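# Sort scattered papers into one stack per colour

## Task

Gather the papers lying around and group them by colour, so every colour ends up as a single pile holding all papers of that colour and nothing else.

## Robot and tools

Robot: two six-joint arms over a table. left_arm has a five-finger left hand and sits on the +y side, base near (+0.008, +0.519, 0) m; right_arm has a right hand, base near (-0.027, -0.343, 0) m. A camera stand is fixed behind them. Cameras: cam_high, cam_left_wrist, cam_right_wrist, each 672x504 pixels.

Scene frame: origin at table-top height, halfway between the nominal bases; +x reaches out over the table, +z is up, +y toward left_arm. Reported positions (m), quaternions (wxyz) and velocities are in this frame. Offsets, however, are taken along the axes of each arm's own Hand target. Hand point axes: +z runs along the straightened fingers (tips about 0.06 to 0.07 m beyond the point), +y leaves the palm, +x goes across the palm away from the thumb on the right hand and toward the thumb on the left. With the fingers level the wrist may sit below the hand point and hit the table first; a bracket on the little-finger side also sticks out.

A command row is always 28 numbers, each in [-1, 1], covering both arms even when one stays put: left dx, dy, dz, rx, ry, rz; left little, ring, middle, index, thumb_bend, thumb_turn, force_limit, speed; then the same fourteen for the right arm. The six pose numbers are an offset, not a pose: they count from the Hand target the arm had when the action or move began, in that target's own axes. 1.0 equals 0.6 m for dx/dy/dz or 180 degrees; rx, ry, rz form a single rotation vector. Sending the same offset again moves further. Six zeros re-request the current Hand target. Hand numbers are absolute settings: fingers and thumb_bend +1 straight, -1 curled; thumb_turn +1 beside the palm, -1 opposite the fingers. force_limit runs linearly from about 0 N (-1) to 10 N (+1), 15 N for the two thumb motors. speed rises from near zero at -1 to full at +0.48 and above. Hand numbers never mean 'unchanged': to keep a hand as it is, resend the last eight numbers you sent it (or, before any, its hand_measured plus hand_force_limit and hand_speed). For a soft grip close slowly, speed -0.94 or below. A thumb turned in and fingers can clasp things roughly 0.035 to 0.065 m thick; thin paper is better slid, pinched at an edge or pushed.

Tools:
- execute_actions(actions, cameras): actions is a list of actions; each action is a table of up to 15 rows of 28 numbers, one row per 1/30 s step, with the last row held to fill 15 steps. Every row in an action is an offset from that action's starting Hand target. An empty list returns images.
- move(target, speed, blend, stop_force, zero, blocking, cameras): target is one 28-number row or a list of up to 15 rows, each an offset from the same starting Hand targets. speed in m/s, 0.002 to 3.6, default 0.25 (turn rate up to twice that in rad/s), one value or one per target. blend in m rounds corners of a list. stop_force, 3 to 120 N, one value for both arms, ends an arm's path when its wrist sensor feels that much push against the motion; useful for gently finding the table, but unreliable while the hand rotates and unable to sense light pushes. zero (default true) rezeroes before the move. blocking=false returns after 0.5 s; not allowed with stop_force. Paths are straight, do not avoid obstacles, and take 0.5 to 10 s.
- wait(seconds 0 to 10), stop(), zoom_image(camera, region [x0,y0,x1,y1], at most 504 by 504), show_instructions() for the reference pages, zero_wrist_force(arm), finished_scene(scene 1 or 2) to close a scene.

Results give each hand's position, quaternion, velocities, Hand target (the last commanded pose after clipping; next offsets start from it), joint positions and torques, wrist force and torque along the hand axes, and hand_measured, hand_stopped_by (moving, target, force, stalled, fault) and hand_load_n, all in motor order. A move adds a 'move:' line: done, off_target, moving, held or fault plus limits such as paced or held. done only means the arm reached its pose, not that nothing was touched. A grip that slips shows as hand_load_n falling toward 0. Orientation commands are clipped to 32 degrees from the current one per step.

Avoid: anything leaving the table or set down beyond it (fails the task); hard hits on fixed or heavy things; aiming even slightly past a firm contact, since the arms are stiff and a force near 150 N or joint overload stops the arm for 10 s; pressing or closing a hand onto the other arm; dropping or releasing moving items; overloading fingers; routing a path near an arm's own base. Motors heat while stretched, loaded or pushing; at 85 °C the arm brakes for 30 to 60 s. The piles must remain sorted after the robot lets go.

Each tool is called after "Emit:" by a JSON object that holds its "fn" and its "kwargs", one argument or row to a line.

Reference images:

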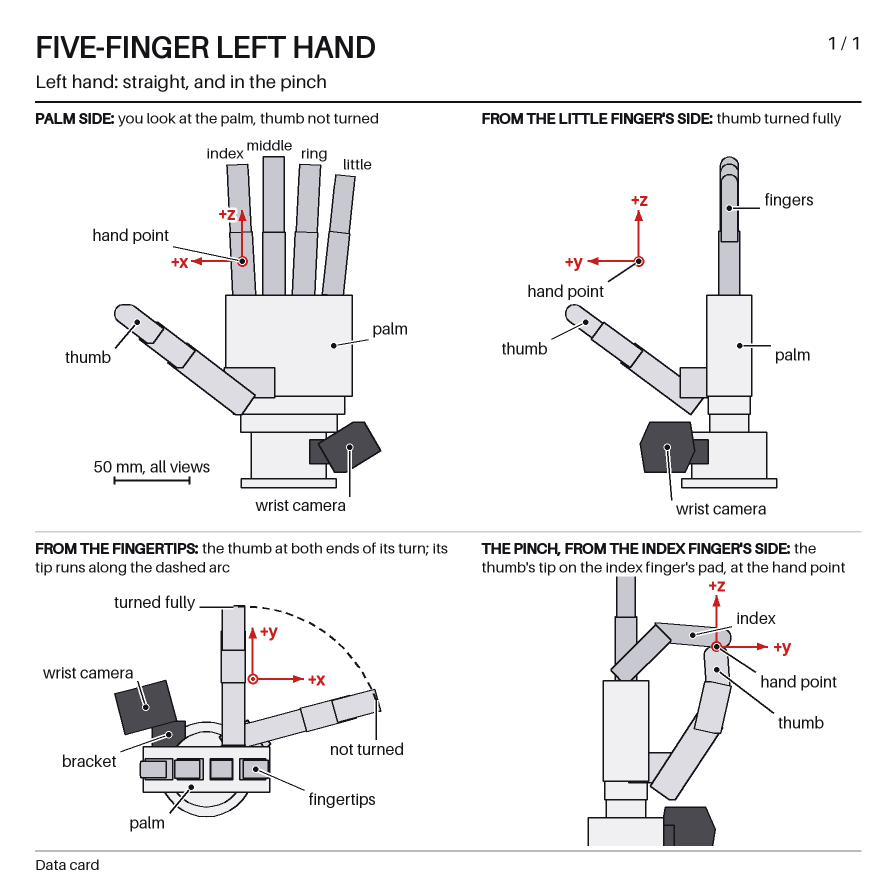

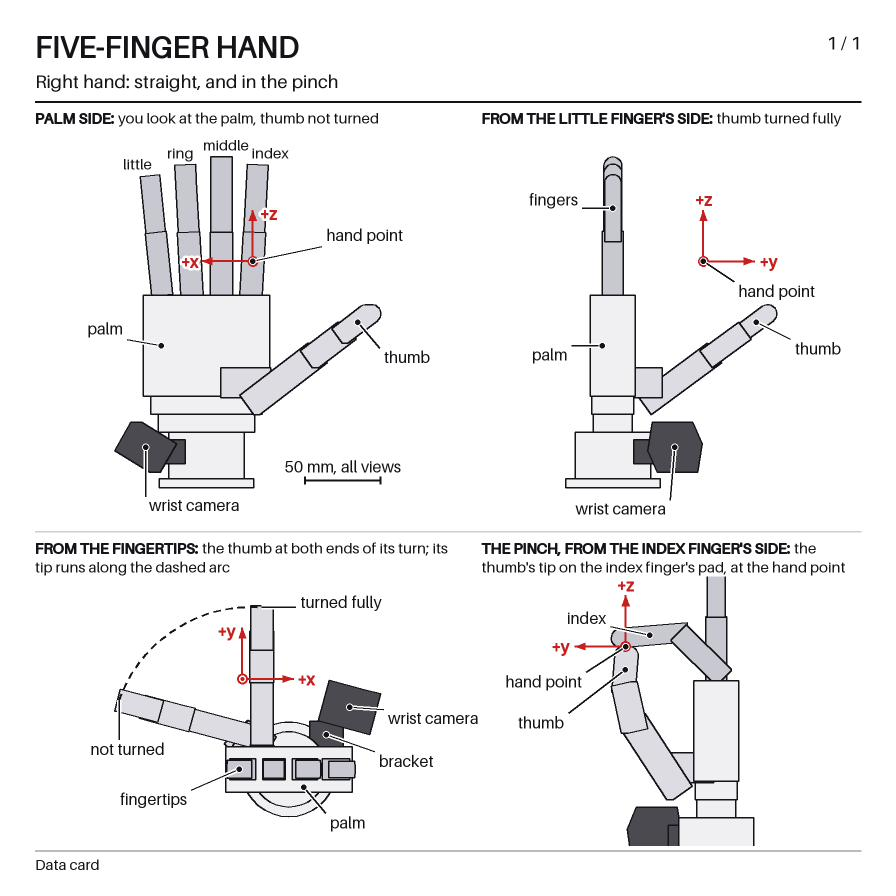

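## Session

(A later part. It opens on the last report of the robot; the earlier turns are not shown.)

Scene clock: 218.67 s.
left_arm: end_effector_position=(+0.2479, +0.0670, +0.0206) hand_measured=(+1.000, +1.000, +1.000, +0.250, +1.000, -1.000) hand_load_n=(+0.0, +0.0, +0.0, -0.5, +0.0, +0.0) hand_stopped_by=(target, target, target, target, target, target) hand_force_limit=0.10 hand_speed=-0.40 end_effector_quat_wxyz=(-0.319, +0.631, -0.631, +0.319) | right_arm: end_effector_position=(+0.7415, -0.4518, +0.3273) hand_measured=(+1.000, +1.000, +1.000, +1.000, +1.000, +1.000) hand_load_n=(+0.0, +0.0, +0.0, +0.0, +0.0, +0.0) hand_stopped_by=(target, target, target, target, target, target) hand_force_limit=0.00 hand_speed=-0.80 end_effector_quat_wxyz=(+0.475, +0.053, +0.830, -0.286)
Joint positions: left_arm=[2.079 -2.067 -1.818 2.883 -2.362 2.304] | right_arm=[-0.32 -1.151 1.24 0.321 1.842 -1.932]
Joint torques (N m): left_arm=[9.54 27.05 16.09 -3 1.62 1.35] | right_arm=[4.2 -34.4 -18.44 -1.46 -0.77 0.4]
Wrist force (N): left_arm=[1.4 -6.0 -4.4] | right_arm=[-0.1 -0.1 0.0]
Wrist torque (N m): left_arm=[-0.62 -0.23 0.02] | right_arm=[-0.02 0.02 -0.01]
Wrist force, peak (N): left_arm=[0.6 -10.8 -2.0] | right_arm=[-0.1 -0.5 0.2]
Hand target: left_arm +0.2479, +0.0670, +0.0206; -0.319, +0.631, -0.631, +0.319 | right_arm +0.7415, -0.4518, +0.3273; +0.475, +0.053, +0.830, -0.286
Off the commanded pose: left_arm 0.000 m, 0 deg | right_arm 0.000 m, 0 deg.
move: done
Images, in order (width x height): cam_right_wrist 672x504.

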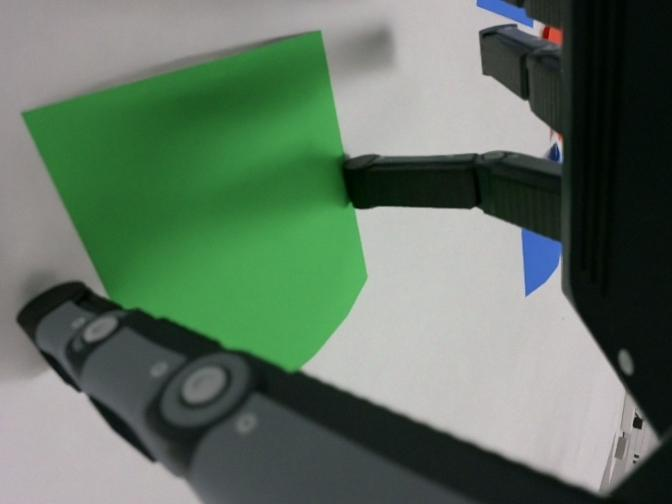

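Emit:
{"fn": "move", "kwargs": {
  "target": [
    [0,-0.0001,-0.0001,0.0005,0,0,1,1,1,0.18,1,-1,0.1,-0.4,0,0,0,0,0,0,1,1,1,1,1,1,0,-0.8],
    [0,-0.0001,-0.0001,0.0011,0,0,1,1,1,0.12,1,-1,0.1,-0.4,0,0,0,0,0,0,1,1,1,1,1,1,0,-0.8],
    [0,0.0004,0.0003,-0.0017,0,0,1,1,1,0.06,1,-1,0.1,-0.4,0,0,0,0,0,0,1,1,1,1,1,1,0,-0.8],
    [0,0.0009,0.0007,-0.0039,0,0,1,1,1,0.0,1,-1,0.1,-0.4,0,0,0,0,0,0,1,1,1,1,1,1,0,-0.8]
  ],
  "speed": 0.02,
  "cameras": ["cam_right_wrist"]
}}

Emit:
{"fn": "zoom_image", "kwargs": {
  "camera": "cam_right_wrist",
  "region": [0, 0, 420, 380]
}}

Scene clock: 223.17 s.
left_arm: end_effector_position=(+0.2480, +0.0670, +0.0199) hand_measured=(+1.000, +1.000, +1.000, +0.000, +1.000, -1.000) hand_load_n=(+0.0, +0.0, +0.0, +0.0, +0.0, +0.0) hand_stopped_by=(target, target, target, target, target, target) hand_force_limit=0.10 hand_speed=-0.40 end_effector_quat_wxyz=(-0.316, +0.633, -0.633, +0.315) | right_arm: end_effector_position=(+0.7415, -0.4518, +0.3273) hand_measured=(+1.000, +1.000, +1.000, +1.000, +1.000, +1.000) hand_load_n=(+0.0, +0.0, -0.5, +0.0, +0.0, +0.0) hand_stopped_by=(target, target, target, target, target, target) hand_force_limit=0.00 hand_speed=-0.80 end_effector_quat_wxyz=(+0.475, +0.053, +0.830, -0.286)
Joint positions: left_arm=[2.085 -2.067 -1.815 2.873 -2.35 2.302] | right_arm=[-0.32 -1.151 1.24 0.321 1.842 -1.932]
Joint torques (N m): left_arm=[-1.61 23.53 12.94 0.3 -2.62 -1] | right_arm=[4.67 -34.86 -16.99 -1.38 -0.87 0.53]
Wrist force (N): left_arm=[0.9 -6.5 -2.6] | right_arm=[0.0 -0.2 0.1]
Wrist torque (N m): left_arm=[-0.58 -0.13 0.12] | right_arm=[-0.05 0.00 -0.01]
Wrist force, peak (N): left_arm=[1.4 -8.7 -5.9] | right_arm=[-0.1 -0.4 0.1]
Hand target: left_arm +0.2479, +0.0670, +0.0199; -0.316, +0.633, -0.633, +0.315 | right_arm +0.7415, -0.4518, +0.3273; +0.475, +0.053, +0.830, -0.286
Off the commanded pose: left_arm 0.000 m, 0 deg | right_arm 0.000 m, 0 deg.
move: done
Images, in order (width x height): cam_right_wrist 672x504.

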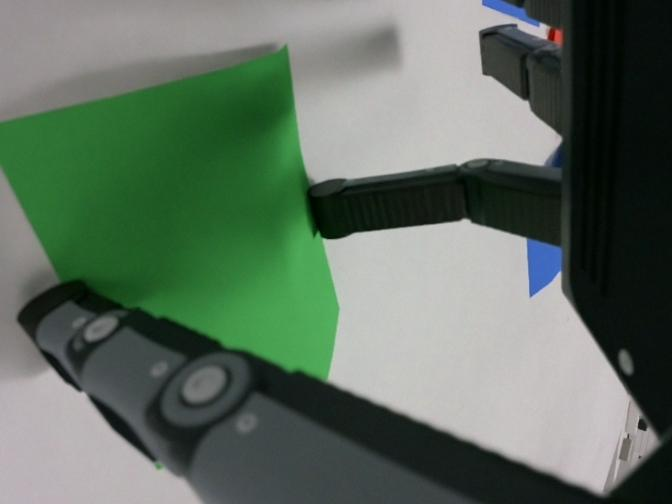

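Scaled by 1.200 from the camera's 672x504 image, which has a finer 960x720 frame.

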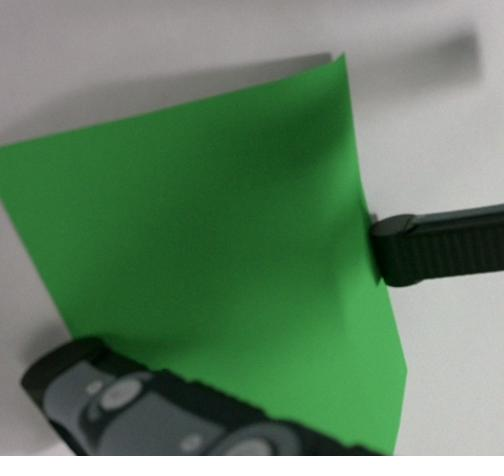

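Emit:
{"fn": "move", "kwargs": {
  "target": [
    [0,0.0008,0.0006,-0.0039,0,0,1,1,1,-0.05,1,-1,0.1,-0.4,0,0,0,0,0,0,1,1,1,1,1,1,0,-0.8],
    [0,0.0019,0.0014,-0.0094,0,0,1,1,1,-0.1,1,-1,0.1,-0.4,0,0,0,0,0,0,1,1,1,1,1,1,0,-0.8],
    [0,0.0032,0.0024,-0.0156,0,0,1,1,1,-0.15,1,-1,0.1,-0.4,0,0,0,0,0,0,1,1,1,1,1,1,0,-0.8]
  ],
  "speed": 0.02,
  "cameras": ["cam_right_wrist"]
}}

Emit:
{"fn": "zoom_image", "kwargs": {
  "camera": "cam_right_wrist",
  "region": [0, 50, 420, 430]
}}

Scene clock: 226.53 s.
left_arm: end_effector_position=(+0.2479, +0.0669, +0.0175) hand_measured=(+1.000, +1.000, +1.000, -0.150, +1.000, -1.000) hand_load_n=(+0.0, +0.5, +0.0, +0.0, +0.0, +0.0) hand_stopped_by=(target, target, target, target, target, target) hand_force_limit=0.10 hand_speed=-0.40 end_effector_quat_wxyz=(-0.300, +0.641, -0.640, +0.300) | right_arm: end_effector_position=(+0.7415, -0.4518, +0.3273) hand_measured=(+1.000, +1.000, +1.000, +1.000, +1.000, +1.000) hand_load_n=(+0.0, +0.0, +0.0, +0.0, +0.0, -0.5) hand_stopped_by=(target, target, target, target, target, target) hand_force_limit=0.00 hand_speed=-0.80 end_effector_quat_wxyz=(+0.475, +0.053, +0.830, -0.286)
Joint positions: left_arm=[2.106 -2.068 -1.802 2.834 -2.302 2.296] | right_arm=[-0.32 -1.151 1.24 0.321 1.842 -1.932]
Joint torques (N m): left_arm=[-10.13 28.06 6.19 0.23 -3.07 -0.32] | right_arm=[5.47 -34.28 -17.99 -1.53 -0.57 0.39]
Wrist force (N): left_arm=[0.8 -1.2 0.3] | right_arm=[0.0 -0.1 0.1]
Wrist torque (N m): left_arm=[-0.12 -0.13 0.06] | right_arm=[-0.04 0.00 0.00]
Wrist force, peak (N): left_arm=[1.3 -7.3 -3.0] | right_arm=[-0.1 -0.4 0.2]
Hand target: left_arm +0.2479, +0.0670, +0.0175; -0.300, +0.641, -0.640, +0.300 | right_arm +0.7415, -0.4518, +0.3273; +0.475, +0.053, +0.830, -0.286
Off the commanded pose: left_arm 0.000 m, 0 deg | right_arm 0.000 m, 0 deg.
move: done
Images, in order (width x height): cam_right_wrist 672x504.

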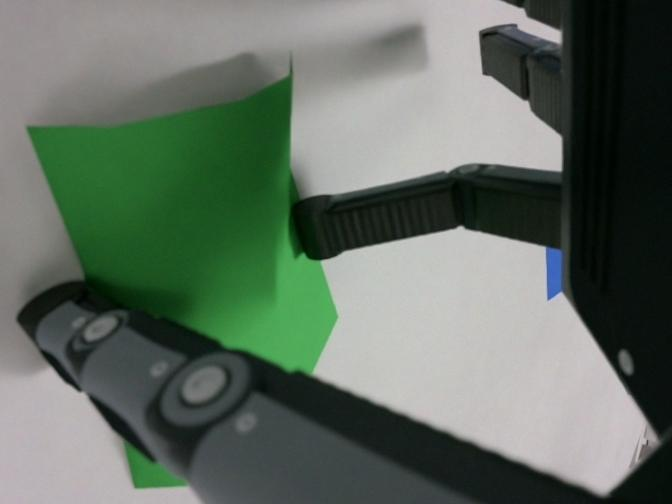

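Scaled by 1.200 from the camera's 672x504 image, which has a finer 960x720 frame.

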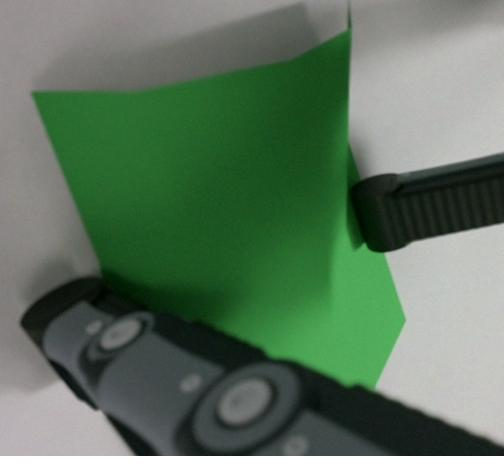

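Emit:
{"fn": "move", "kwargs": {
  "target": [
    [0,-0.0006,-0.0005,0,0,0,1,1,1,-0.18,0.85,-1,-0.5,-0.6,0,0,0,0,0,0,1,1,1,1,1,1,0,-0.8],
    [0,-0.0006,-0.0005,-0.0178,0,0,1,1,1,-0.2,0.7,-1,-0.5,-0.6,0,0,0,0,0,0,1,1,1,1,1,1,0,-0.8],
    [0,0.0032,0.0032,-0.0178,0,0,1,1,1,-0.2,0.7,-1,-0.5,-0.6,0,0,0,0,0,0,1,1,1,1,1,1,0,-0.8]
  ],
  "speed": 0.02,
  "cameras": ["cam_right_wrist"]
}}

Emit:
{"fn": "zoom_image", "kwargs": {
  "camera": "cam_right_wrist",
  "region": [0, 50, 420, 430]
}}

Scene clock: 230.37 s.
left_arm: end_effector_position=(+0.2482, +0.0670, +0.0147) hand_measured=(+1.000, +1.000, +1.000, -0.200, +0.700, -1.000) hand_load_n=(+0.0, +0.0, +0.0, -1.0, +0.0, +0.0) hand_stopped_by=(target, target, target, target, target, target) hand_force_limit=-0.50 hand_speed=-0.60 end_effector_quat_wxyz=(-0.282, +0.649, -0.648, +0.282) | right_arm: end_effector_position=(+0.7415, -0.4518, +0.3273) hand_measured=(+1.000, +1.000, +1.000, +1.000, +1.000, +1.000) hand_load_n=(+0.0, +0.0, +0.0, +0.0, +0.0, +0.0) hand_stopped_by=(target, target, target, target, target, target) hand_force_limit=0.00 hand_speed=-0.80 end_effector_quat_wxyz=(+0.475, +0.053, +0.830, -0.286)
Joint positions: left_arm=[2.131 -2.071 -1.787 2.792 -2.248 2.293] | right_arm=[-0.32 -1.151 1.24 0.321 1.842 -1.932]
Joint torques (N m): left_arm=[10.69 32.79 8.85 -1.18 1.74 2.94] | right_arm=[5.26 -35.58 -18.81 -1.53 -0.64 0.52]
Wrist force (N): left_arm=[0.8 -2.4 -1.3] | right_arm=[-0.1 -0.3 0.2]
Wrist torque (N m): left_arm=[-0.17 -0.10 0.02] | right_arm=[-0.06 0.00 -0.01]
Wrist force, peak (N): left_arm=[0.9 -3.1 -3.7] | right_arm=[0.0 -0.5 0.1]
Hand target: left_arm +0.2482, +0.0670, +0.0148; -0.282, +0.649, -0.648, +0.281 | right_arm +0.7415, -0.4518, +0.3273; +0.475, +0.053, +0.830, -0.286
Off the commanded pose: left_arm 0.000 m, 0 deg | right_arm 0.000 m, 0 deg.
move: done
Images, in order (width x height): cam_right_wrist 672x504.

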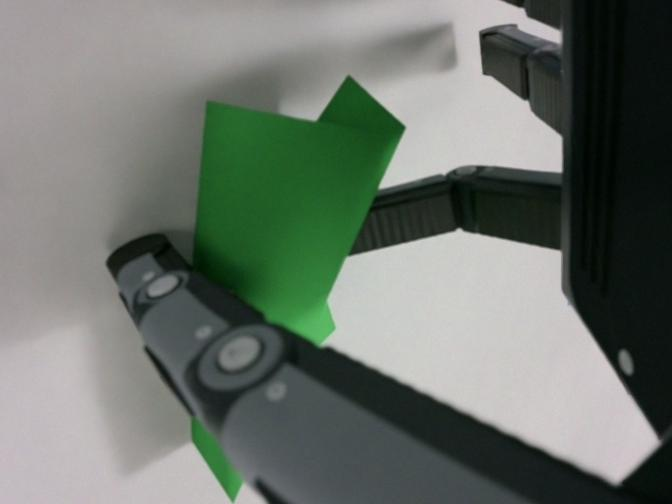

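Scaled by 1.200 from the camera's 672x504 image, which has a finer 960x720 frame.

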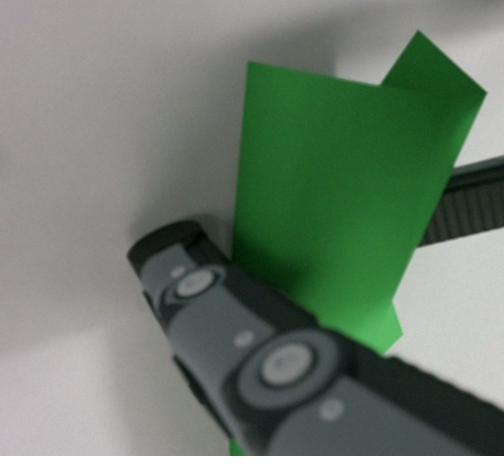

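Emit:
{"fn": "move", "kwargs": {
  "target": [
    [0,0.0004,0.0004,0,0,0,1,1,1,-0.2,0.55,-1,-0.5,-0.6,0,0,0,0,0,0,1,1,1,1,1,1,0,-0.8],
    [0,0.0004,0.0004,0,0,0,1,1,1,-0.27,0.45,-1,-0.5,-0.6,0,0,0,0,0,0,1,1,1,1,1,1,0,-0.8]
  ],
  "speed": 0.02,
  "cameras": ["cam_right_wrist"]
}}

Emit:
{"fn": "zoom_image", "kwargs": {
  "camera": "cam_right_wrist",
  "region": [100, 50, 520, 430]
}}

Scene clock: 231.70 s.
left_arm: end_effector_position=(+0.2482, +0.0670, +0.0144) hand_measured=(+1.000, +1.000, +1.000, -0.270, +0.450, -1.000) hand_load_n=(+0.0, +0.0, +0.0, +0.0, +0.0, +0.0) hand_stopped_by=(target, target, target, target, target, target) hand_force_limit=-0.50 hand_speed=-0.60 end_effector_quat_wxyz=(-0.282, +0.649, -0.648, +0.281) | right_arm: end_effector_position=(+0.7415, -0.4518, +0.3273) hand_measured=(+1.000, +1.000, +1.000, +1.000, +1.000, +1.000) hand_load_n=(+0.0, +0.0, +0.0, +0.0, +0.0, +0.0) hand_stopped_by=(target, target, target, target, target, target) hand_force_limit=0.00 hand_speed=-0.80 end_effector_quat_wxyz=(+0.475, +0.053, +0.830, -0.286)
Joint positions: left_arm=[2.131 -2.072 -1.788 2.793 -2.248 2.293] | right_arm=[-0.32 -1.151 1.24 0.321 1.842 -1.932]
Joint torques (N m): left_arm=[9.89 29.03 8.94 -0.35 1.5 2.9] | right_arm=[5.15 -34.32 -17.99 -1.59 -0.81 0.51]
Wrist force (N): left_arm=[0.7 -1.0 0.1] | right_arm=[0.0 -0.2 0.2]
Wrist torque (N m): left_arm=[-0.10 -0.10 0.01] | right_arm=[-0.05 0.00 -0.01]
Wrist force, peak (N): left_arm=[1.1 -3.7 -2.5] | right_arm=[0.0 -0.5 0.0]
Hand target: left_arm +0.2482, +0.0670, +0.0145; -0.282, +0.649, -0.648, +0.281 | right_arm +0.7415, -0.4518, +0.3273; +0.475, +0.053, +0.830, -0.286
Off the commanded pose: left_arm 0.000 m, 0 deg | right_arm 0.000 m, 0 deg.
move: done
Images, in order (width x height): cam_right_wrist 672x504.

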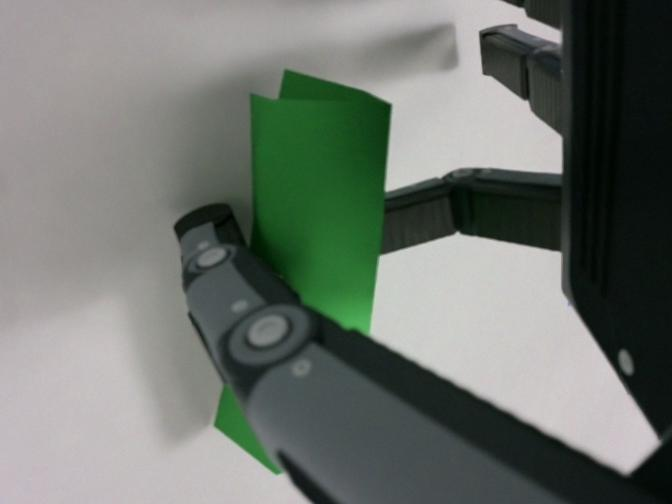

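Scaled by 1.200 from the camera's 672x504 image, which has a finer 960x720 frame.

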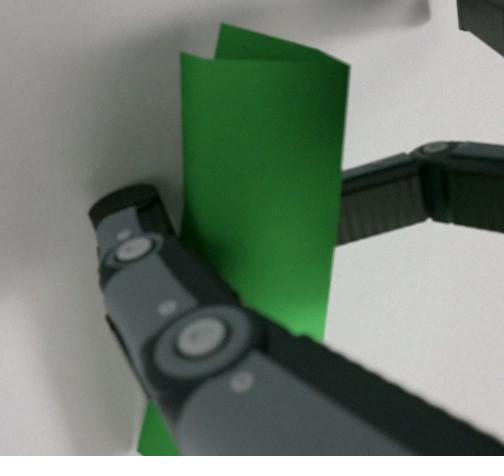

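Emit:
{"fn": "move", "kwargs": {
  "target": [
    [0,0,0,0,0,0,1,1,1,-0.3,0.38,-1,-0.5,-0.6,0,0,0,0,0,0,1,1,1,1,1,1,0,-0.8]
  ],
  "speed": 0.02,
  "cameras": ["cam_right_wrist"]
}}

Scene clock: 232.30 s.
left_arm: end_effector_position=(+0.2482, +0.0670, +0.0144) hand_measured=(+1.000, +1.000, +1.000, -0.300, +0.380, -1.000) hand_load_n=(+0.0, +0.0, +0.0, +0.0, +0.0, +0.0) hand_stopped_by=(target, target, target, target, target, target) hand_force_limit=-0.50 hand_speed=-0.60 end_effector_quat_wxyz=(-0.282, +0.649, -0.648, +0.281) | right_arm: end_effector_position=(+0.7415, -0.4518, +0.3273) hand_measured=(+1.000, +1.000, +1.000, +1.000, +1.000, +1.000) hand_load_n=(+0.0, +0.0, +0.0, +0.0, +0.0, -0.5) hand_stopped_by=(target, target, target, target, target, target) hand_force_limit=0.00 hand_speed=-0.80 end_effector_quat_wxyz=(+0.475, +0.053, +0.830, -0.286)
Joint positions: left_arm=[2.131 -2.072 -1.788 2.793 -2.248 2.293] | right_arm=[-0.32 -1.151 1.24 0.321 1.842 -1.932]
Joint torques (N m): left_arm=[8.45 32.87 11.66 -0.83 1.33 2.64] | right_arm=[4.14 -36.04 -17.58 -1.5 -0.51 0.47]
Wrist force (N): left_arm=[0.7 -1.2 0.3] | right_arm=[0.1 0.0 0.3]
Wrist torque (N m): left_arm=[-0.15 -0.09 0.01] | right_arm=[-0.02 -0.02 0.01]
Wrist force, peak (N): left_arm=[1.0 -1.1 0.1] | right_arm=[0.1 -0.5 0.2]
Hand target: left_arm +0.2482, +0.0670, +0.0145; -0.282, +0.649, -0.648, +0.281 | right_arm +0.7415, -0.4518, +0.3273; +0.475, +0.053, +0.830, -0.286
Off the commanded pose: left_arm 0.000 m, 0 deg | right_arm 0.000 m, 0 deg.
move: done
Images, in order (width x height): cam_right_wrist 672x504.

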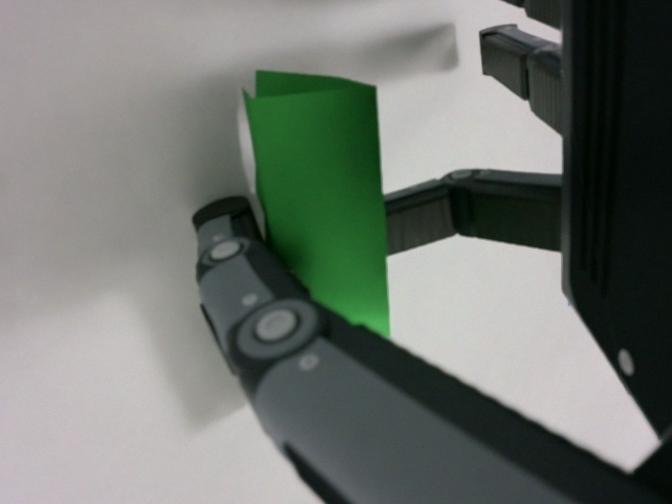

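Emit:
{"fn": "move", "kwargs": {
  "target": [
    [0,0,0,0,0,0,1,1,1,-0.3,0.33,-1,-0.5,-0.6,0,0,0,0,0,0,1,1,1,1,1,1,0,-0.8],
    [0,0,0,0,0,0,1,1,1,-0.35,0.33,-1,-0.2,-0.6,0,0,0,0,0,0,1,1,1,1,1,1,0,-0.8]
  ],
  "speed": 0.02,
  "cameras": ["cam_right_wrist"]
}}

Scene clock: 233.37 s.
left_arm: end_effector_position=(+0.2482, +0.0670, +0.0145) hand_measured=(+1.000, +1.000, +1.000, -0.350, +0.330, -1.000) hand_load_n=(+0.0, +0.5, +0.0, +0.0, +0.0, +0.0) hand_stopped_by=(target, target, target, target, target, target) hand_force_limit=-0.20 hand_speed=-0.60 end_effector_quat_wxyz=(-0.282, +0.649, -0.648, +0.281) | right_arm: end_effector_position=(+0.7415, -0.4518, +0.3273) hand_measured=(+1.000, +1.000, +1.000, +1.000, +1.000, +1.000) hand_load_n=(+0.0, +0.0, +0.0, +0.0, +0.0, +0.0) hand_stopped_by=(target, target, target, target, target, target) hand_force_limit=0.00 hand_speed=-0.80 end_effector_quat_wxyz=(+0.475, +0.053, +0.830, -0.286)
Joint positions: left_arm=[2.131 -2.072 -1.788 2.793 -2.248 2.293] | right_arm=[-0.32 -1.151 1.24 0.321 1.842 -1.932]
Joint torques (N m): left_arm=[7.28 34.86 17.89 -1.85 0.98 2.04] | right_arm=[4.5 -35.49 -18.75 -1.46 -0.78 0.5]
Wrist force (N): left_arm=[0.7 -1.0 0.1] | right_arm=[0.0 -0.2 0.3]
Wrist torque (N m): left_arm=[-0.12 -0.11 0.01] | right_arm=[-0.06 0.00 -0.01]
Wrist force, peak (N): left_arm=[0.7 -1.2 0.3] | right_arm=[0.1 -0.2 0.4]
Hand target: left_arm +0.2482, +0.0670, +0.0145; -0.282, +0.649, -0.648, +0.281 | right_arm +0.7415, -0.4518, +0.3273; +0.475, +0.053, +0.830, -0.286
Off the commanded pose: left_arm 0.000 m, 0 deg | right_arm 0.000 m, 0 deg.
move: done
Images, in order (width x height): cam_right_wrist 672x504.

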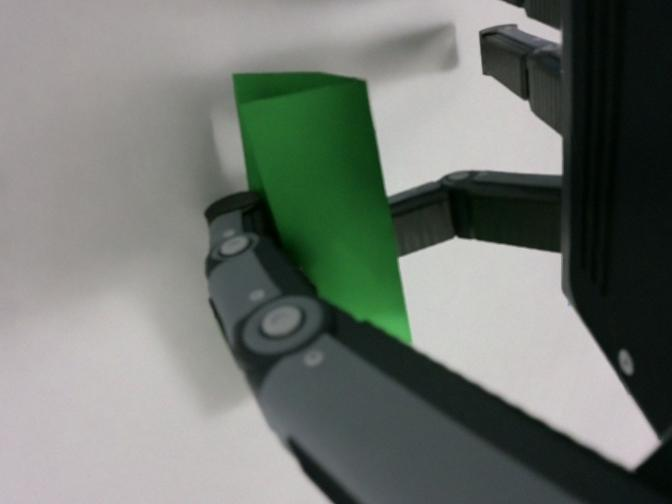

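Emit:
{"fn": "move", "kwargs": {
  "target": [
    [0,0,0,0,0,0,1,1,1,-0.6,0.33,-1,0.0,-0.6,0,0,0,0,0,0,1,1,1,1,1,1,0,-0.8]
  ],
  "speed": 0.02,
  "cameras": ["cam_right_wrist"]
}}

Emit:
{"fn": "zoom_image", "kwargs": {
  "camera": "cam_right_wrist",
  "region": [100, 50, 520, 430]
}}

Scene clock: 233.97 s.
left_arm: end_effector_position=(+0.2482, +0.0670, +0.0145) hand_measured=(+1.000, +1.000, +1.000, -0.456, +0.332, -1.000) hand_load_n=(+0.0, +0.0, +0.0, +5.0, +7.0, -0.5) hand_stopped_by=(target, target, target, force, target, target) hand_force_limit=0.00 hand_speed=-0.60 end_effector_quat_wxyz=(-0.282, +0.649, -0.648, +0.281) | right_arm: end_effector_position=(+0.7415, -0.4518, +0.3273) hand_measured=(+1.000, +1.000, +1.000, +1.000, +1.000, +1.000) hand_load_n=(+0.0, +0.0, +0.0, +0.0, +0.0, +0.0) hand_stopped_by=(target, target, target, target, target, target) hand_force_limit=0.00 hand_speed=-0.80 end_effector_quat_wxyz=(+0.475, +0.053, +0.830, -0.286)
Joint positions: left_arm=[2.131 -2.072 -1.788 2.793 -2.248 2.293] | right_arm=[-0.32 -1.151 1.24 0.321 1.842 -1.932]
Joint torques (N m): left_arm=[5.98 35.62 20.49 -2.44 0.94 1.8] | right_arm=[4.51 -36.09 -17.94 -1.53 -0.59 0.45]
Wrist force (N): left_arm=[0.7 -0.9 0.3] | right_arm=[-0.1 -0.1 0.2]
Wrist torque (N m): left_arm=[-0.10 -0.11 0.01] | right_arm=[-0.03 0.01 0.00]
Wrist force, peak (N): left_arm=[0.9 -0.9 0.3] | right_arm=[0.1 -0.4 0.2]
Hand target: left_arm +0.2482, +0.0670, +0.0145; -0.282, +0.649, -0.648, +0.281 | right_arm +0.7415, -0.4518, +0.3273; +0.475, +0.053, +0.830, -0.286
Off the commanded pose: left_arm 0.000 m, 0 deg | right_arm 0.000 m, 0 deg.
move: done
Images, in order (width x height): cam_right_wrist 672x504.

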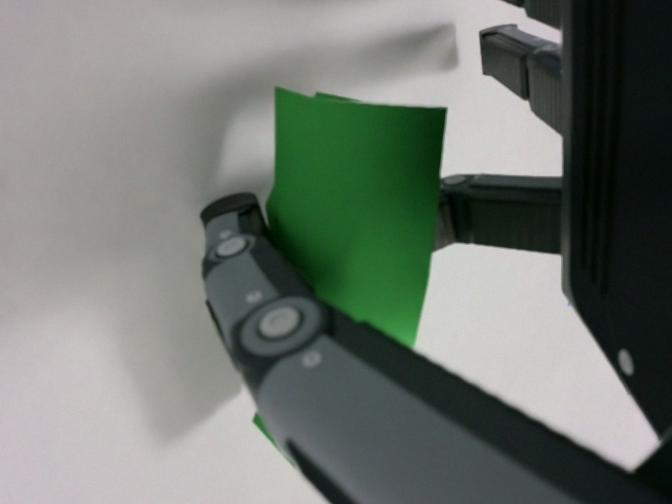

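Scaled by 1.200 from the camera's 672x504 image, which has a finer 960x720 frame.

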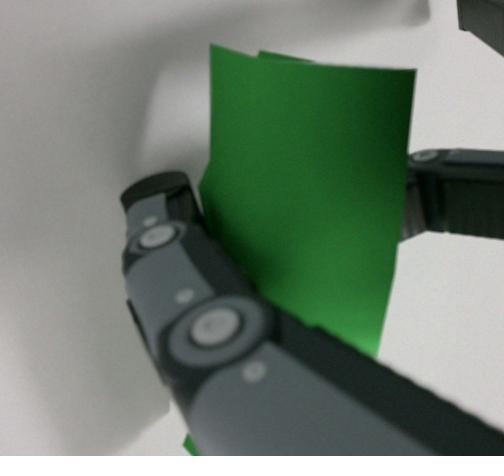

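Emit:
{"fn": "move", "kwargs": {
  "target": [
    [0,-0.0914,-0.0853,0,0,0,1,1,1,-0.6,0.33,-1,0.0,-0.6,0,0,0,0,0,0,1,1,1,1,1,1,0,-0.8],
    [-0.1935,-0.1843,0.0142,0,0.0609,0.0568,1,1,1,-0.6,0.33,-1,0.0,-0.6,0,0,0,0,0,0,1,1,1,1,1,1,0,-0.8]
  ],
  "speed": 0.12,
  "blend": 0.02,
  "cameras": ["cam_right_wrist","cam_high"]
}}

Emit:
{"fn": "zoom_image", "kwargs": {
  "camera": "cam_high",
  "region": [340, 110, 500, 230]
}}

Scene clock: 237.00 s.
left_arm: end_effector_position=(+0.3297, +0.1831, +0.0895) hand_measured=(+1.000, +1.000, +1.000, -0.456, +0.332, -1.000) hand_load_n=(+0.0, +0.0, +0.0, +4.5, +7.0, -0.5) hand_stopped_by=(target, target, target, force, target, target) hand_force_limit=0.00 hand_speed=-0.60 end_effector_quat_wxyz=(+0.243, -0.559, +0.727, -0.316) | right_arm: end_effector_position=(+0.7415, -0.4518, +0.3273) hand_measured=(+1.000, +1.000, +1.000, +1.000, +1.000, +1.000) hand_load_n=(+0.0, +0.0, +0.0, +0.0, +0.0, +0.0) hand_stopped_by=(target, target, target, target, target, target) hand_force_limit=0.00 hand_speed=-0.80 end_effector_quat_wxyz=(+0.475, +0.053, +0.830, -0.286)
Joint positions: left_arm=[2.622 -1.67 -2.036 2.935 -1.772 2.95] | right_arm=[-0.32 -1.151 1.24 0.321 1.842 -1.932]
Joint torques (N m): left_arm=[9.15 17.74 21.43 -1.81 1.63 2.37] | right_arm=[5.4 -35.88 -17.36 -1.41 -0.74 0.57]
Wrist force (N): left_arm=[-0.2 -0.8 0.1] | right_arm=[0.1 -0.2 0.2]
Wrist torque (N m): left_arm=[-0.07 0.04 -0.03] | right_arm=[-0.04 -0.03 0.00]
Wrist force, peak (N): left_arm=[-1.3 -1.4 0.3] | right_arm=[-0.2 -0.4 0.3]
Hand target: left_arm +0.3298, +0.1831, +0.0895; +0.243, -0.559, +0.727, -0.316 | right_arm +0.7415, -0.4518, +0.3273; +0.475, +0.053, +0.830, -0.286
Off the commanded pose: left_arm 0.000 m, 0 deg | right_arm 0.000 m, 0 deg.
move: done
Images, in order (width x height): cam_high 672x504, cam_right_wrist 672x504.

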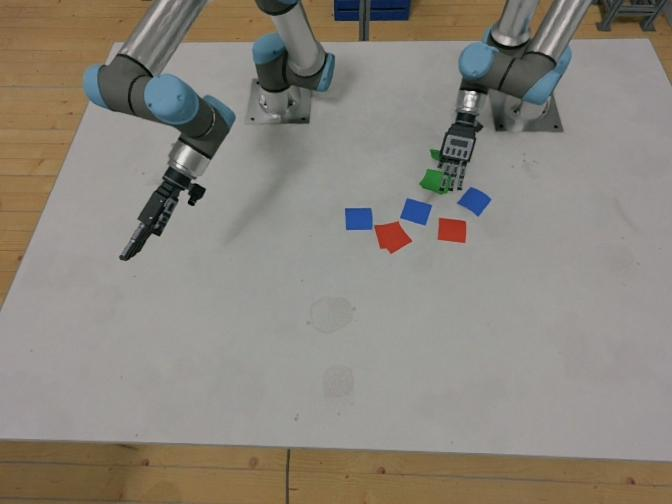

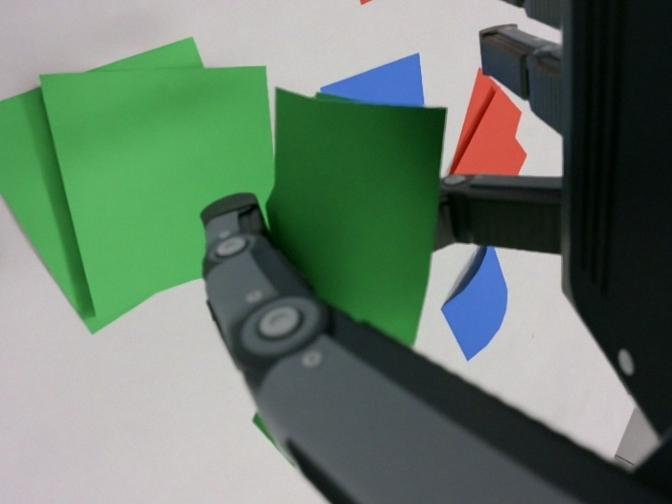

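Scaled by 3.150 from the camera's 672x504 image, which has a finer 960x720 frame.

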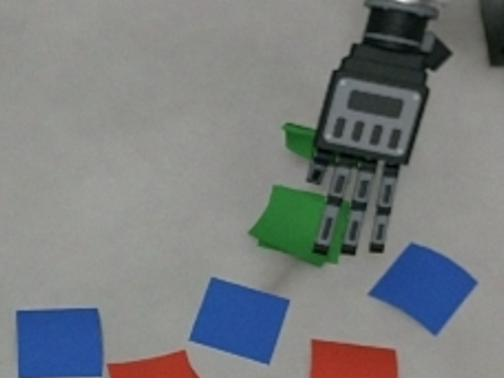

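Emit:
{"fn": "move", "kwargs": {
  "target": [
    [0.005,0.066,0.0615,0,0,0,1,1,1,-0.6,0.33,-1,0.0,-0.6,0,0,0,0,0,0,1,1,1,1,1,1,0,-0.8],
    [0.005,0.0835,0.0779,0,0,0,1,1,1,-0.6,0.33,-1,0.0,-0.6,0,0,0,0,0,0,1,1,1,1,1,1,0,-0.8]
  ],
  "speed": [0.1,0.03],
  "cameras": ["cam_right_wrist"]
}}

Scene clock: 238.87 s.
left_arm: end_effector_position=(+0.3289, +0.1803, +0.0208) hand_measured=(+1.000, +1.000, +1.000, -0.456, +0.332, -1.000) hand_load_n=(+0.0, +0.0, +0.0, +4.5, +7.0, -0.5) hand_stopped_by=(target, target, target, force, target, target) hand_force_limit=0.00 hand_speed=-0.60 end_effector_quat_wxyz=(+0.243, -0.559, +0.727, -0.316) | right_arm: end_effector_position=(+0.7415, -0.4518, +0.3273) hand_measured=(+1.000, +1.000, +1.000, +1.000, +1.000, +1.000) hand_load_n=(+0.0, +0.0, +0.0, +0.0, +0.0, +0.0) hand_stopped_by=(target, target, target, target, target, target) hand_force_limit=0.00 hand_speed=-0.80 end_effector_quat_wxyz=(+0.475, +0.053, +0.830, -0.286)
Joint positions: left_arm=[2.613 -1.788 -2.115 3.13 -1.778 2.944] | right_arm=[-0.32 -1.151 1.24 0.321 1.842 -1.932]
Joint torques (N m): left_arm=[10.18 28.14 22.97 -2.42 2.08 2.76] | right_arm=[4.98 -35.77 -18.95 -1.39 -0.77 0.23]
Wrist force (N): left_arm=[0.5 -0.9 -0.1] | right_arm=[0.0 -0.4 0.2]
Wrist torque (N m): left_arm=[-0.05 -0.05 0.01] | right_arm=[-0.07 -0.01 -0.01]
Wrist force, peak (N): left_arm=[-0.3 -1.8 -0.6] | right_arm=[0.0 -0.4 0.4]
Hand target: left_arm +0.3289, +0.1802, +0.0210; +0.243, -0.559, +0.727, -0.316 | right_arm +0.7415, -0.4518, +0.3273; +0.475, +0.053, +0.830, -0.286
Off the commanded pose: left_arm 0.000 m, 0 deg | right_arm 0.000 m, 0 deg.
move: done
Images, in order (width x height): cam_right_wrist 672x504.

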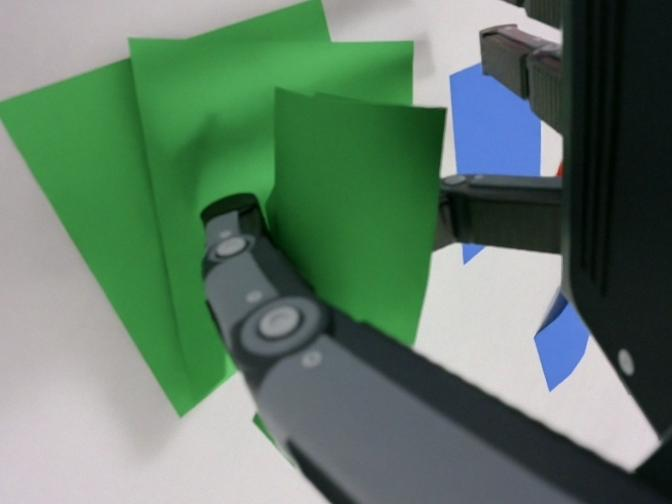

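Emit:
{"fn": "move", "kwargs": {
  "target": [
    [0,0.0075,-0.0021,0,0,0,1,1,1,-0.6,0.33,-1,0.0,-0.5,0,0,0,0,0,0,1,1,1,1,1,1,0,-0.8],
    [0,0.0075,-0.0021,0,0,0,1,1,1,-0.35,0.42,-1,0.0,-0.5,0,0,0,0,0,0,1,1,1,1,1,1,0,-0.8]
  ],
  "speed": 0.02,
  "cameras": ["cam_right_wrist"]
}}

Scene clock: 240.30 s.
left_arm: end_effector_position=(+0.3251, +0.1813, +0.0186) hand_measured=(+1.000, +1.000, +1.000, -0.350, +0.420, -1.000) hand_load_n=(+0.0, +0.0, +0.0, +0.0, +0.0, +0.0) hand_stopped_by=(target, target, target, target, target, target) hand_force_limit=0.00 hand_speed=-0.50 end_effector_quat_wxyz=(+0.243, -0.559, +0.727, -0.316) | right_arm: end_effector_position=(+0.7415, -0.4518, +0.3273) hand_measured=(+1.000, +1.000, +1.000, +1.000, +1.000, +1.000) hand_load_n=(-0.5, +0.0, +0.0, +0.0, +0.0, -0.5) hand_stopped_by=(target, target, target, target, target, target) hand_force_limit=0.00 hand_speed=-0.80 end_effector_quat_wxyz=(+0.475, +0.053, +0.830, -0.286)
Joint positions: left_arm=[2.609 -1.786 -2.126 3.139 -1.781 2.941] | right_arm=[-0.32 -1.151 1.24 0.321 1.842 -1.932]
Joint torques (N m): left_arm=[2.32 21.31 22.07 -2.19 0.25 0.39] | right_arm=[4.61 -34.7 -18.03 -1.48 -0.77 0.59]
Wrist force (N): left_arm=[0.4 -1.0 -0.1] | right_arm=[0.1 -0.2 0.0]
Wrist torque (N m): left_arm=[-0.05 -0.04 0.00] | right_arm=[-0.04 -0.01 0.00]
Wrist force, peak (N): left_arm=[0.2 -1.2 0.0] | right_arm=[-0.1 -0.4 0.3]
Hand target: left_arm +0.3251, +0.1813, +0.0185; +0.243, -0.559, +0.727, -0.316 | right_arm +0.7415, -0.4518, +0.3273; +0.475, +0.053, +0.830, -0.286
Off the commanded pose: left_arm 0.000 m, 0 deg | right_arm 0.000 m, 0 deg.
move: done
Images, in order (width x height): cam_right_wrist 672x504.

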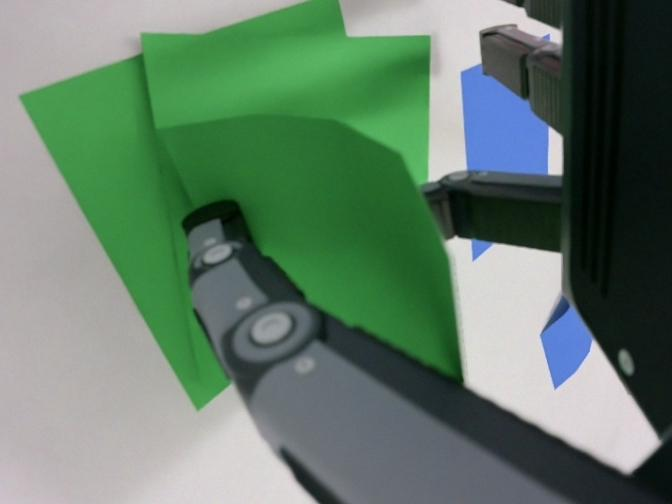

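Emit:
{"fn": "move", "kwargs": {
  "target": [
    [0,0,0,0,0,0,1,1,1,-0.1,0.42,-1,0.0,0,0,0,0,0,0,0,1,1,1,1,1,1,0,-0.8]
  ],
  "speed": 0.02,
  "cameras": ["cam_right_wrist"]
}}

Scene clock: 241.00 s.
left_arm: end_effector_position=(+0.3251, +0.1813, +0.0185) hand_measured=(+1.000, +1.000, +1.000, -0.100, +0.420, -1.000) hand_load_n=(+0.0, +0.0, +0.0, +0.0, +0.0, +0.0) hand_stopped_by=(target, target, target, target, target, target) hand_force_limit=0.00 hand_speed=0.00 end_effector_quat_wxyz=(+0.243, -0.559, +0.727, -0.316) | right_arm: end_effector_position=(+0.7415, -0.4518, +0.3273) hand_measured=(+1.000, +1.000, +1.000, +1.000, +1.000, +1.000) hand_load_n=(+0.0, +0.0, +0.0, +0.0, +0.0, +0.0) hand_stopped_by=(target, target, target, target, target, target) hand_force_limit=0.00 hand_speed=-0.80 end_effector_quat_wxyz=(+0.475, +0.053, +0.830, -0.286)
Joint positions: left_arm=[2.609 -1.786 -2.126 3.139 -1.781 2.941] | right_arm=[-0.32 -1.151 1.24 0.321 1.842 -1.932]
Joint torques (N m): left_arm=[9.58 19.64 20.85 -1.82 1.89 2.47] | right_arm=[5.04 -35.43 -17.34 -1.5 -0.6 0.37]
Wrist force (N): left_arm=[0.7 -0.8 -0.1] | right_arm=[-0.2 -0.1 0.3]
Wrist torque (N m): left_arm=[-0.04 -0.08 0.01] | right_arm=[-0.03 0.01 -0.01]
Wrist force, peak (N): left_arm=[0.6 -0.9 -0.1] | right_arm=[0.0 -0.3 0.1]
Hand target: left_arm +0.3251, +0.1813, +0.0185; +0.243, -0.559, +0.727, -0.316 | right_arm +0.7415, -0.4518, +0.3273; +0.475, +0.053, +0.830, -0.286
Off the commanded pose: left_arm 0.000 m, 0 deg | right_arm 0.000 m, 0 deg.
move: done
Images, in order (width x height): cam_right_wrist 672x504.

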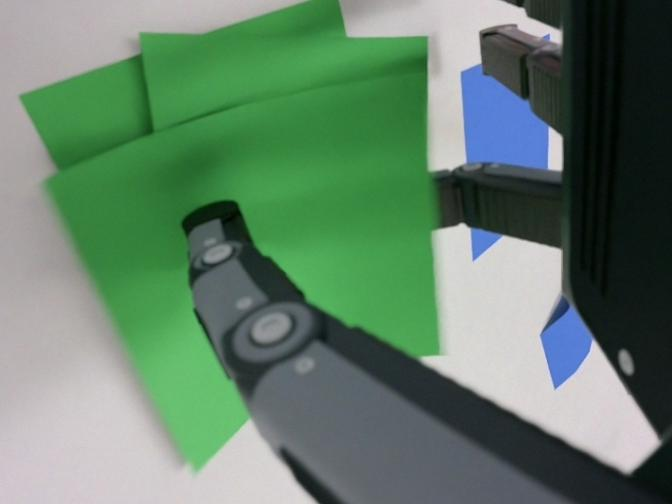

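Emit:
{"fn": "move", "kwargs": {
  "target": [
    [0,0,0,0,0,0,1,1,1,-0.6,0.42,-1,-0.1,-0.5,0,0,0,0,0,0,1,1,1,1,1,1,0,-0.8]
  ],
  "speed": 0.02,
  "cameras": ["cam_right_wrist"]
}}

Scene clock: 241.77 s.
left_arm: end_effector_position=(+0.3251, +0.1813, +0.0185) hand_measured=(+1.000, +1.000, +1.000, -0.600, +0.420, -1.000) hand_load_n=(+0.0, +0.0, -0.5, +0.0, +0.0, +0.0) hand_stopped_by=(target, target, target, target, target, target) hand_force_limit=-0.10 hand_speed=-0.50 end_effector_quat_wxyz=(+0.243, -0.559, +0.727, -0.316) | right_arm: end_effector_position=(+0.7415, -0.4518, +0.3273) hand_measured=(+1.000, +1.000, +1.000, +1.000, +1.000, +1.000) hand_load_n=(+0.0, +0.0, +0.0, +0.0, +0.0, +0.0) hand_stopped_by=(target, target, target, target, target, target) hand_force_limit=0.00 hand_speed=-0.80 end_effector_quat_wxyz=(+0.475, +0.053, +0.830, -0.286)
Joint positions: left_arm=[2.609 -1.786 -2.126 3.139 -1.781 2.941] | right_arm=[-0.32 -1.151 1.24 0.321 1.842 -1.932]
Joint torques (N m): left_arm=[10.56 19.88 20.01 -1.18 1.92 2.66] | right_arm=[5.1 -35.43 -18.67 -1.49 -0.67 0.42]
Wrist force (N): left_arm=[0.4 -0.9 -0.1] | right_arm=[0.0 -0.4 0.2]
Wrist torque (N m): left_arm=[-0.04 -0.04 -0.01] | right_arm=[-0.07 -0.01 -0.01]
Wrist force, peak (N): left_arm=[0.3 -1.0 0.0] | right_arm=[-0.1 -0.3 0.2]
Hand target: left_arm +0.3251, +0.1813, +0.0185; +0.243, -0.559, +0.727, -0.316 | right_arm +0.7415, -0.4518, +0.3273; +0.475, +0.053, +0.830, -0.286
Off the commanded pose: left_arm 0.000 m, 0 deg | right_arm 0.000 m, 0 deg.
move: done
Images, in order (width x height): cam_right_wrist 672x504.

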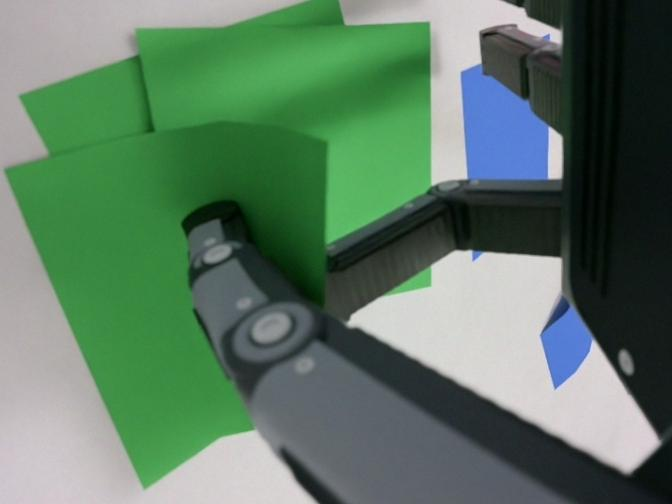

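Emit:
{"fn": "move", "kwargs": {
  "target": [
    [0,0,0,0,0,0,1,1,1,-0.6,0.1,-1,-0.3,-0.6,0,0,0,0,0,0,1,1,1,1,1,1,0,-0.8]
  ],
  "speed": 0.02,
  "cameras": ["cam_right_wrist"]
}}

Scene clock: 242.43 s.
left_arm: end_effector_position=(+0.3251, +0.1813, +0.0185) hand_measured=(+1.000, +1.000, +1.000, -0.600, +0.350, -1.000) hand_load_n=(+0.0, +0.0, +0.0, +0.5, +5.0, +0.0) hand_stopped_by=(target, target, target, target, force, target) hand_force_limit=-0.30 hand_speed=-0.60 end_effector_quat_wxyz=(+0.243, -0.559, +0.727, -0.316) | right_arm: end_effector_position=(+0.7415, -0.4518, +0.3273) hand_measured=(+1.000, +1.000, +1.000, +1.000, +1.000, +1.000) hand_load_n=(+0.0, +0.0, +0.0, +0.0, +0.0, +0.0) hand_stopped_by=(target, target, target, target, target, target) hand_force_limit=0.00 hand_speed=-0.80 end_effector_quat_wxyz=(+0.475, +0.053, +0.830, -0.286)
Joint positions: left_arm=[2.609 -1.786 -2.126 3.139 -1.781 2.941] | right_arm=[-0.32 -1.151 1.24 0.321 1.842 -1.932]
Joint torques (N m): left_arm=[9.87 19.37 18.83 -0.57 1.84 2.62] | right_arm=[3.92 -34.72 -18.34 -1.45 -0.84 0.41]
Wrist force (N): left_arm=[0.7 -0.8 0.0] | right_arm=[0.2 -0.1 0.1]
Wrist torque (N m): left_arm=[-0.03 -0.07 0.00] | right_arm=[-0.03 -0.03 0.01]
Wrist force, peak (N): left_arm=[0.4 -1.1 0.2] | right_arm=[0.0 -0.3 0.4]
Hand target: left_arm +0.3251, +0.1813, +0.0185; +0.243, -0.559, +0.727, -0.316 | right_arm +0.7415, -0.4518, +0.3273; +0.475, +0.053, +0.830, -0.286
Off the commanded pose: left_arm 0.000 m, 0 deg | right_arm 0.000 m, 0 deg.
move: done
Images, in order (width x height): cam_right_wrist 672x504.

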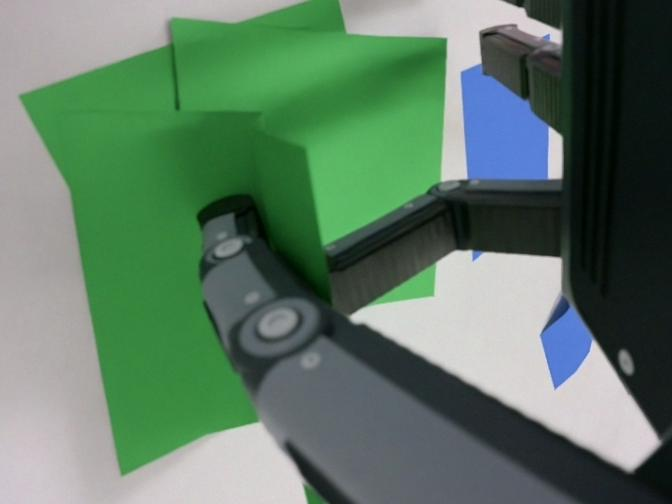

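Emit:
{"fn": "move", "kwargs": {
  "target": [
    [0,0,0,0,0,0,1,1,1,-0.8,0.1,-1,0,-0.6,0,0,0,0,0,0,1,1,1,1,1,1,0,-0.8],
    [0,-0.0366,-0.0341,0,0,0,1,1,1,-0.8,0.1,-1,0,-0.6,0,0,0,0,0,0,1,1,1,1,1,1,0,-0.8],
    [-0.03,-0.0411,-0.0292,0,0,0,1,1,1,-0.8,0.1,-1,0,-0.6,0,0,0,0,0,0,1,1,1,1,1,1,0,-0.8]
  ],
  "speed": 0.05,
  "cameras": ["cam_right_wrist"]
}}

Scene clock: 244.60 s.
left_arm: end_effector_position=(+0.3336, +0.1976, +0.0485) hand_measured=(+1.000, +1.000, +1.000, -0.668, +0.350, -1.000) hand_load_n=(+0.0, +0.0, +0.0, +4.5, +4.5, -0.5) hand_stopped_by=(target, target, target, force, force, target) hand_force_limit=0.00 hand_speed=-0.60 end_effector_quat_wxyz=(+0.243, -0.559, +0.727, -0.316) end_effector_velocity=(-0.001, +0.000, -0.001) end_effector_angular_velocity=(+0.002, +0.004, +0.004) | right_arm: end_effector_position=(+0.7415, -0.4518, +0.3273) hand_measured=(+1.000, +1.000, +1.000, +1.000, +1.000, +1.000) hand_load_n=(+0.0, +0.0, +0.0, +0.0, +0.0, -0.5) hand_stopped_by=(target, target, target, target, target, target) hand_force_limit=0.00 hand_speed=-0.80 end_effector_quat_wxyz=(+0.475, +0.053, +0.830, -0.286)
Joint positions: left_arm=[2.671 -1.71 -2.117 3.062 -1.736 2.985] | right_arm=[-0.32 -1.151 1.24 0.321 1.842 -1.932]
Joint velocities: left_arm=[-0.005 -0.003 0.001 -0.004 -0.006 -0.006] | right_arm=[within noise]
Joint torques (N m): left_arm=[-9.88 13.25 22.14 -1.85 -2.38 -2.21] | right_arm=[4.23 -34.42 -18.13 -1.72 -0.64 0.31]
Wrist force (N): left_arm=[-0.1 -1.0 0.3] | right_arm=[0.0 -0.1 0.2]
Wrist torque (N m): left_arm=[-0.07 0.06 -0.07] | right_arm=[-0.04 -0.01 0.00]
Wrist force, peak (N): left_arm=[-0.5 -1.1 0.7] | right_arm=[-0.1 -0.4 0.3]
Hand target: left_arm +0.3336, +0.1976, +0.0485; +0.243, -0.559, +0.727, -0.316 | right_arm +0.7415, -0.4518, +0.3273; +0.475, +0.053, +0.830, -0.286
Off the commanded pose: left_arm 0.000 m, 0 deg | right_arm 0.000 m, 0 deg.
move: done
Images, in order (width x height): cam_right_wrist 672x504.

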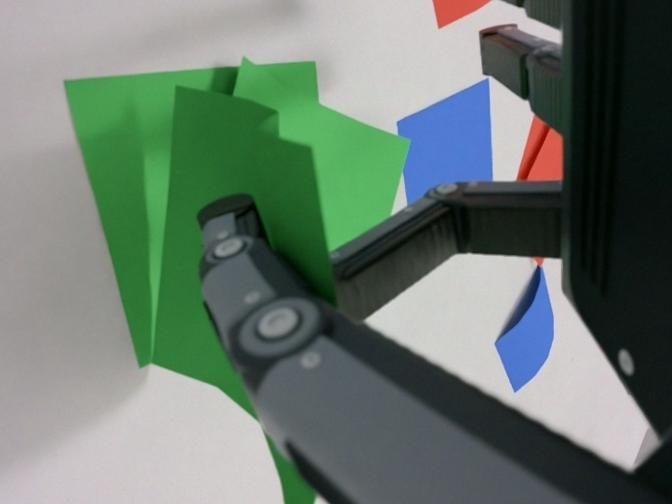

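Emit:
{"fn": "move", "kwargs": {
  "target": [
    [-0.0,-0.0487,-0.0455,0,0,0,1,1,1,-0.8,0.1,-1,0,-0.6,0,0,0,0,0,0,1,1,1,1,1,1,0,-0.8],
    [-0.15,-0.0487,-0.0455,0,0,0,1,1,1,-0.8,0.1,-1,0,-0.6,0,0,0,0,0,0,1,1,1,1,1,1,0,-0.8]
  ],
  "speed": 0.15,
  "cameras": ["cam_right_wrist","cam_high"]
}}

Emit:
{"fn": "zoom_image", "kwargs": {
  "camera": "cam_high",
  "region": [340, 110, 520, 230]
}}

Scene clock: 246.40 s.
left_arm: end_effector_position=(+0.3567, +0.2846, +0.0885) hand_measured=(+1.000, +1.000, +1.000, -0.668, +0.350, -1.000) hand_load_n=(+0.0, +0.0, +0.0, +4.0, +4.5, -0.5) hand_stopped_by=(target, target, target, force, force, target) hand_force_limit=0.00 hand_speed=-0.60 end_effector_quat_wxyz=(+0.243, -0.559, +0.727, -0.316) | right_arm: end_effector_position=(+0.7415, -0.4518, +0.3273) hand_measured=(+1.000, +1.000, +1.000, +1.000, +1.000, +1.000) hand_load_n=(+0.0, +0.0, +0.0, +0.0, +0.0, -0.5) hand_stopped_by=(target, target, target, target, target, target) hand_force_limit=0.00 hand_speed=-0.80 end_effector_quat_wxyz=(+0.475, +0.053, +0.830, -0.286)
Joint positions: left_arm=[3.007 -1.526 -2.184 2.956 -1.492 3.216] | right_arm=[-0.32 -1.151 1.24 0.321 1.842 -1.932]
Joint torques (N m): left_arm=[9.93 10.59 22.36 1.16 -0.1 0.38] | right_arm=[4.27 -35.08 -18.97 -1.51 -0.46 0.48]
Wrist force (N): left_arm=[0.2 -0.8 -0.2] | right_arm=[0.0 -0.3 0.3]
Wrist torque (N m): left_arm=[-0.02 0.01 -0.04] | right_arm=[-0.07 -0.01 -0.01]
Wrist force, peak (N): left_arm=[0.2 -2.1 -0.5] | right_arm=[0.0 -0.4 0.4]
Hand target: left_arm +0.3568, +0.2846, +0.0885; +0.243, -0.559, +0.727, -0.316 | right_arm +0.7415, -0.4518, +0.3273; +0.475, +0.053, +0.830, -0.286
Off the commanded pose: left_arm 0.000 m, 0 deg | right_arm 0.000 m, 0 deg.
move: done
Images, in order (width x height): cam_high 672x504, cam_right_wrist 672x504.

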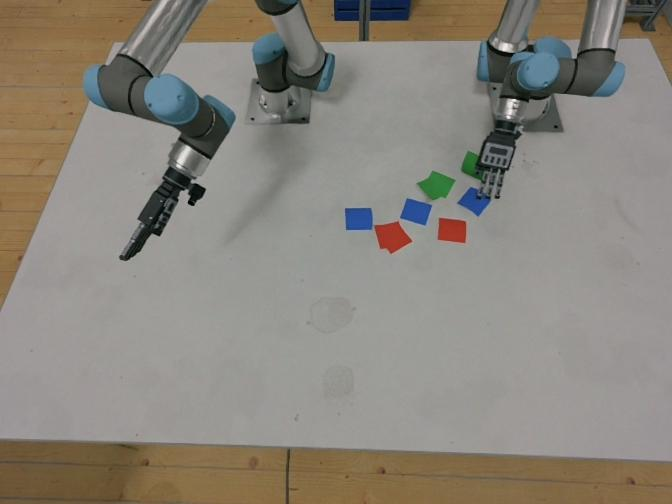

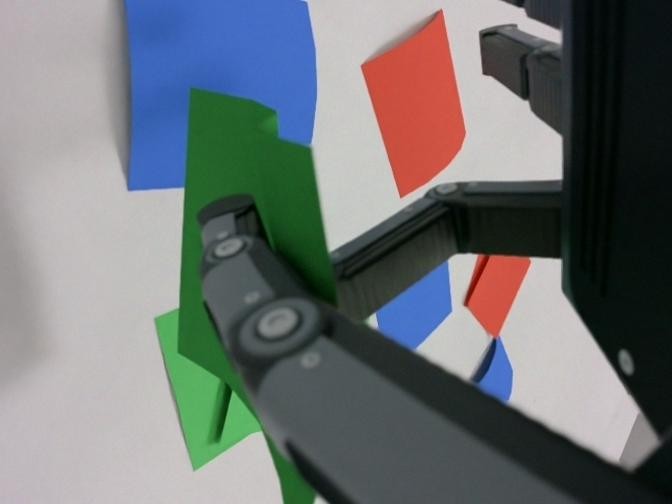

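Scaled by 2.800 from the camera's 672x504 image, which has a finer 960x720 frame.

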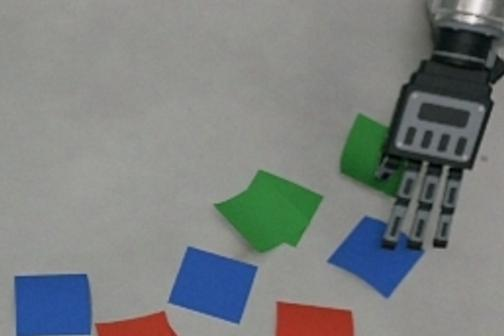

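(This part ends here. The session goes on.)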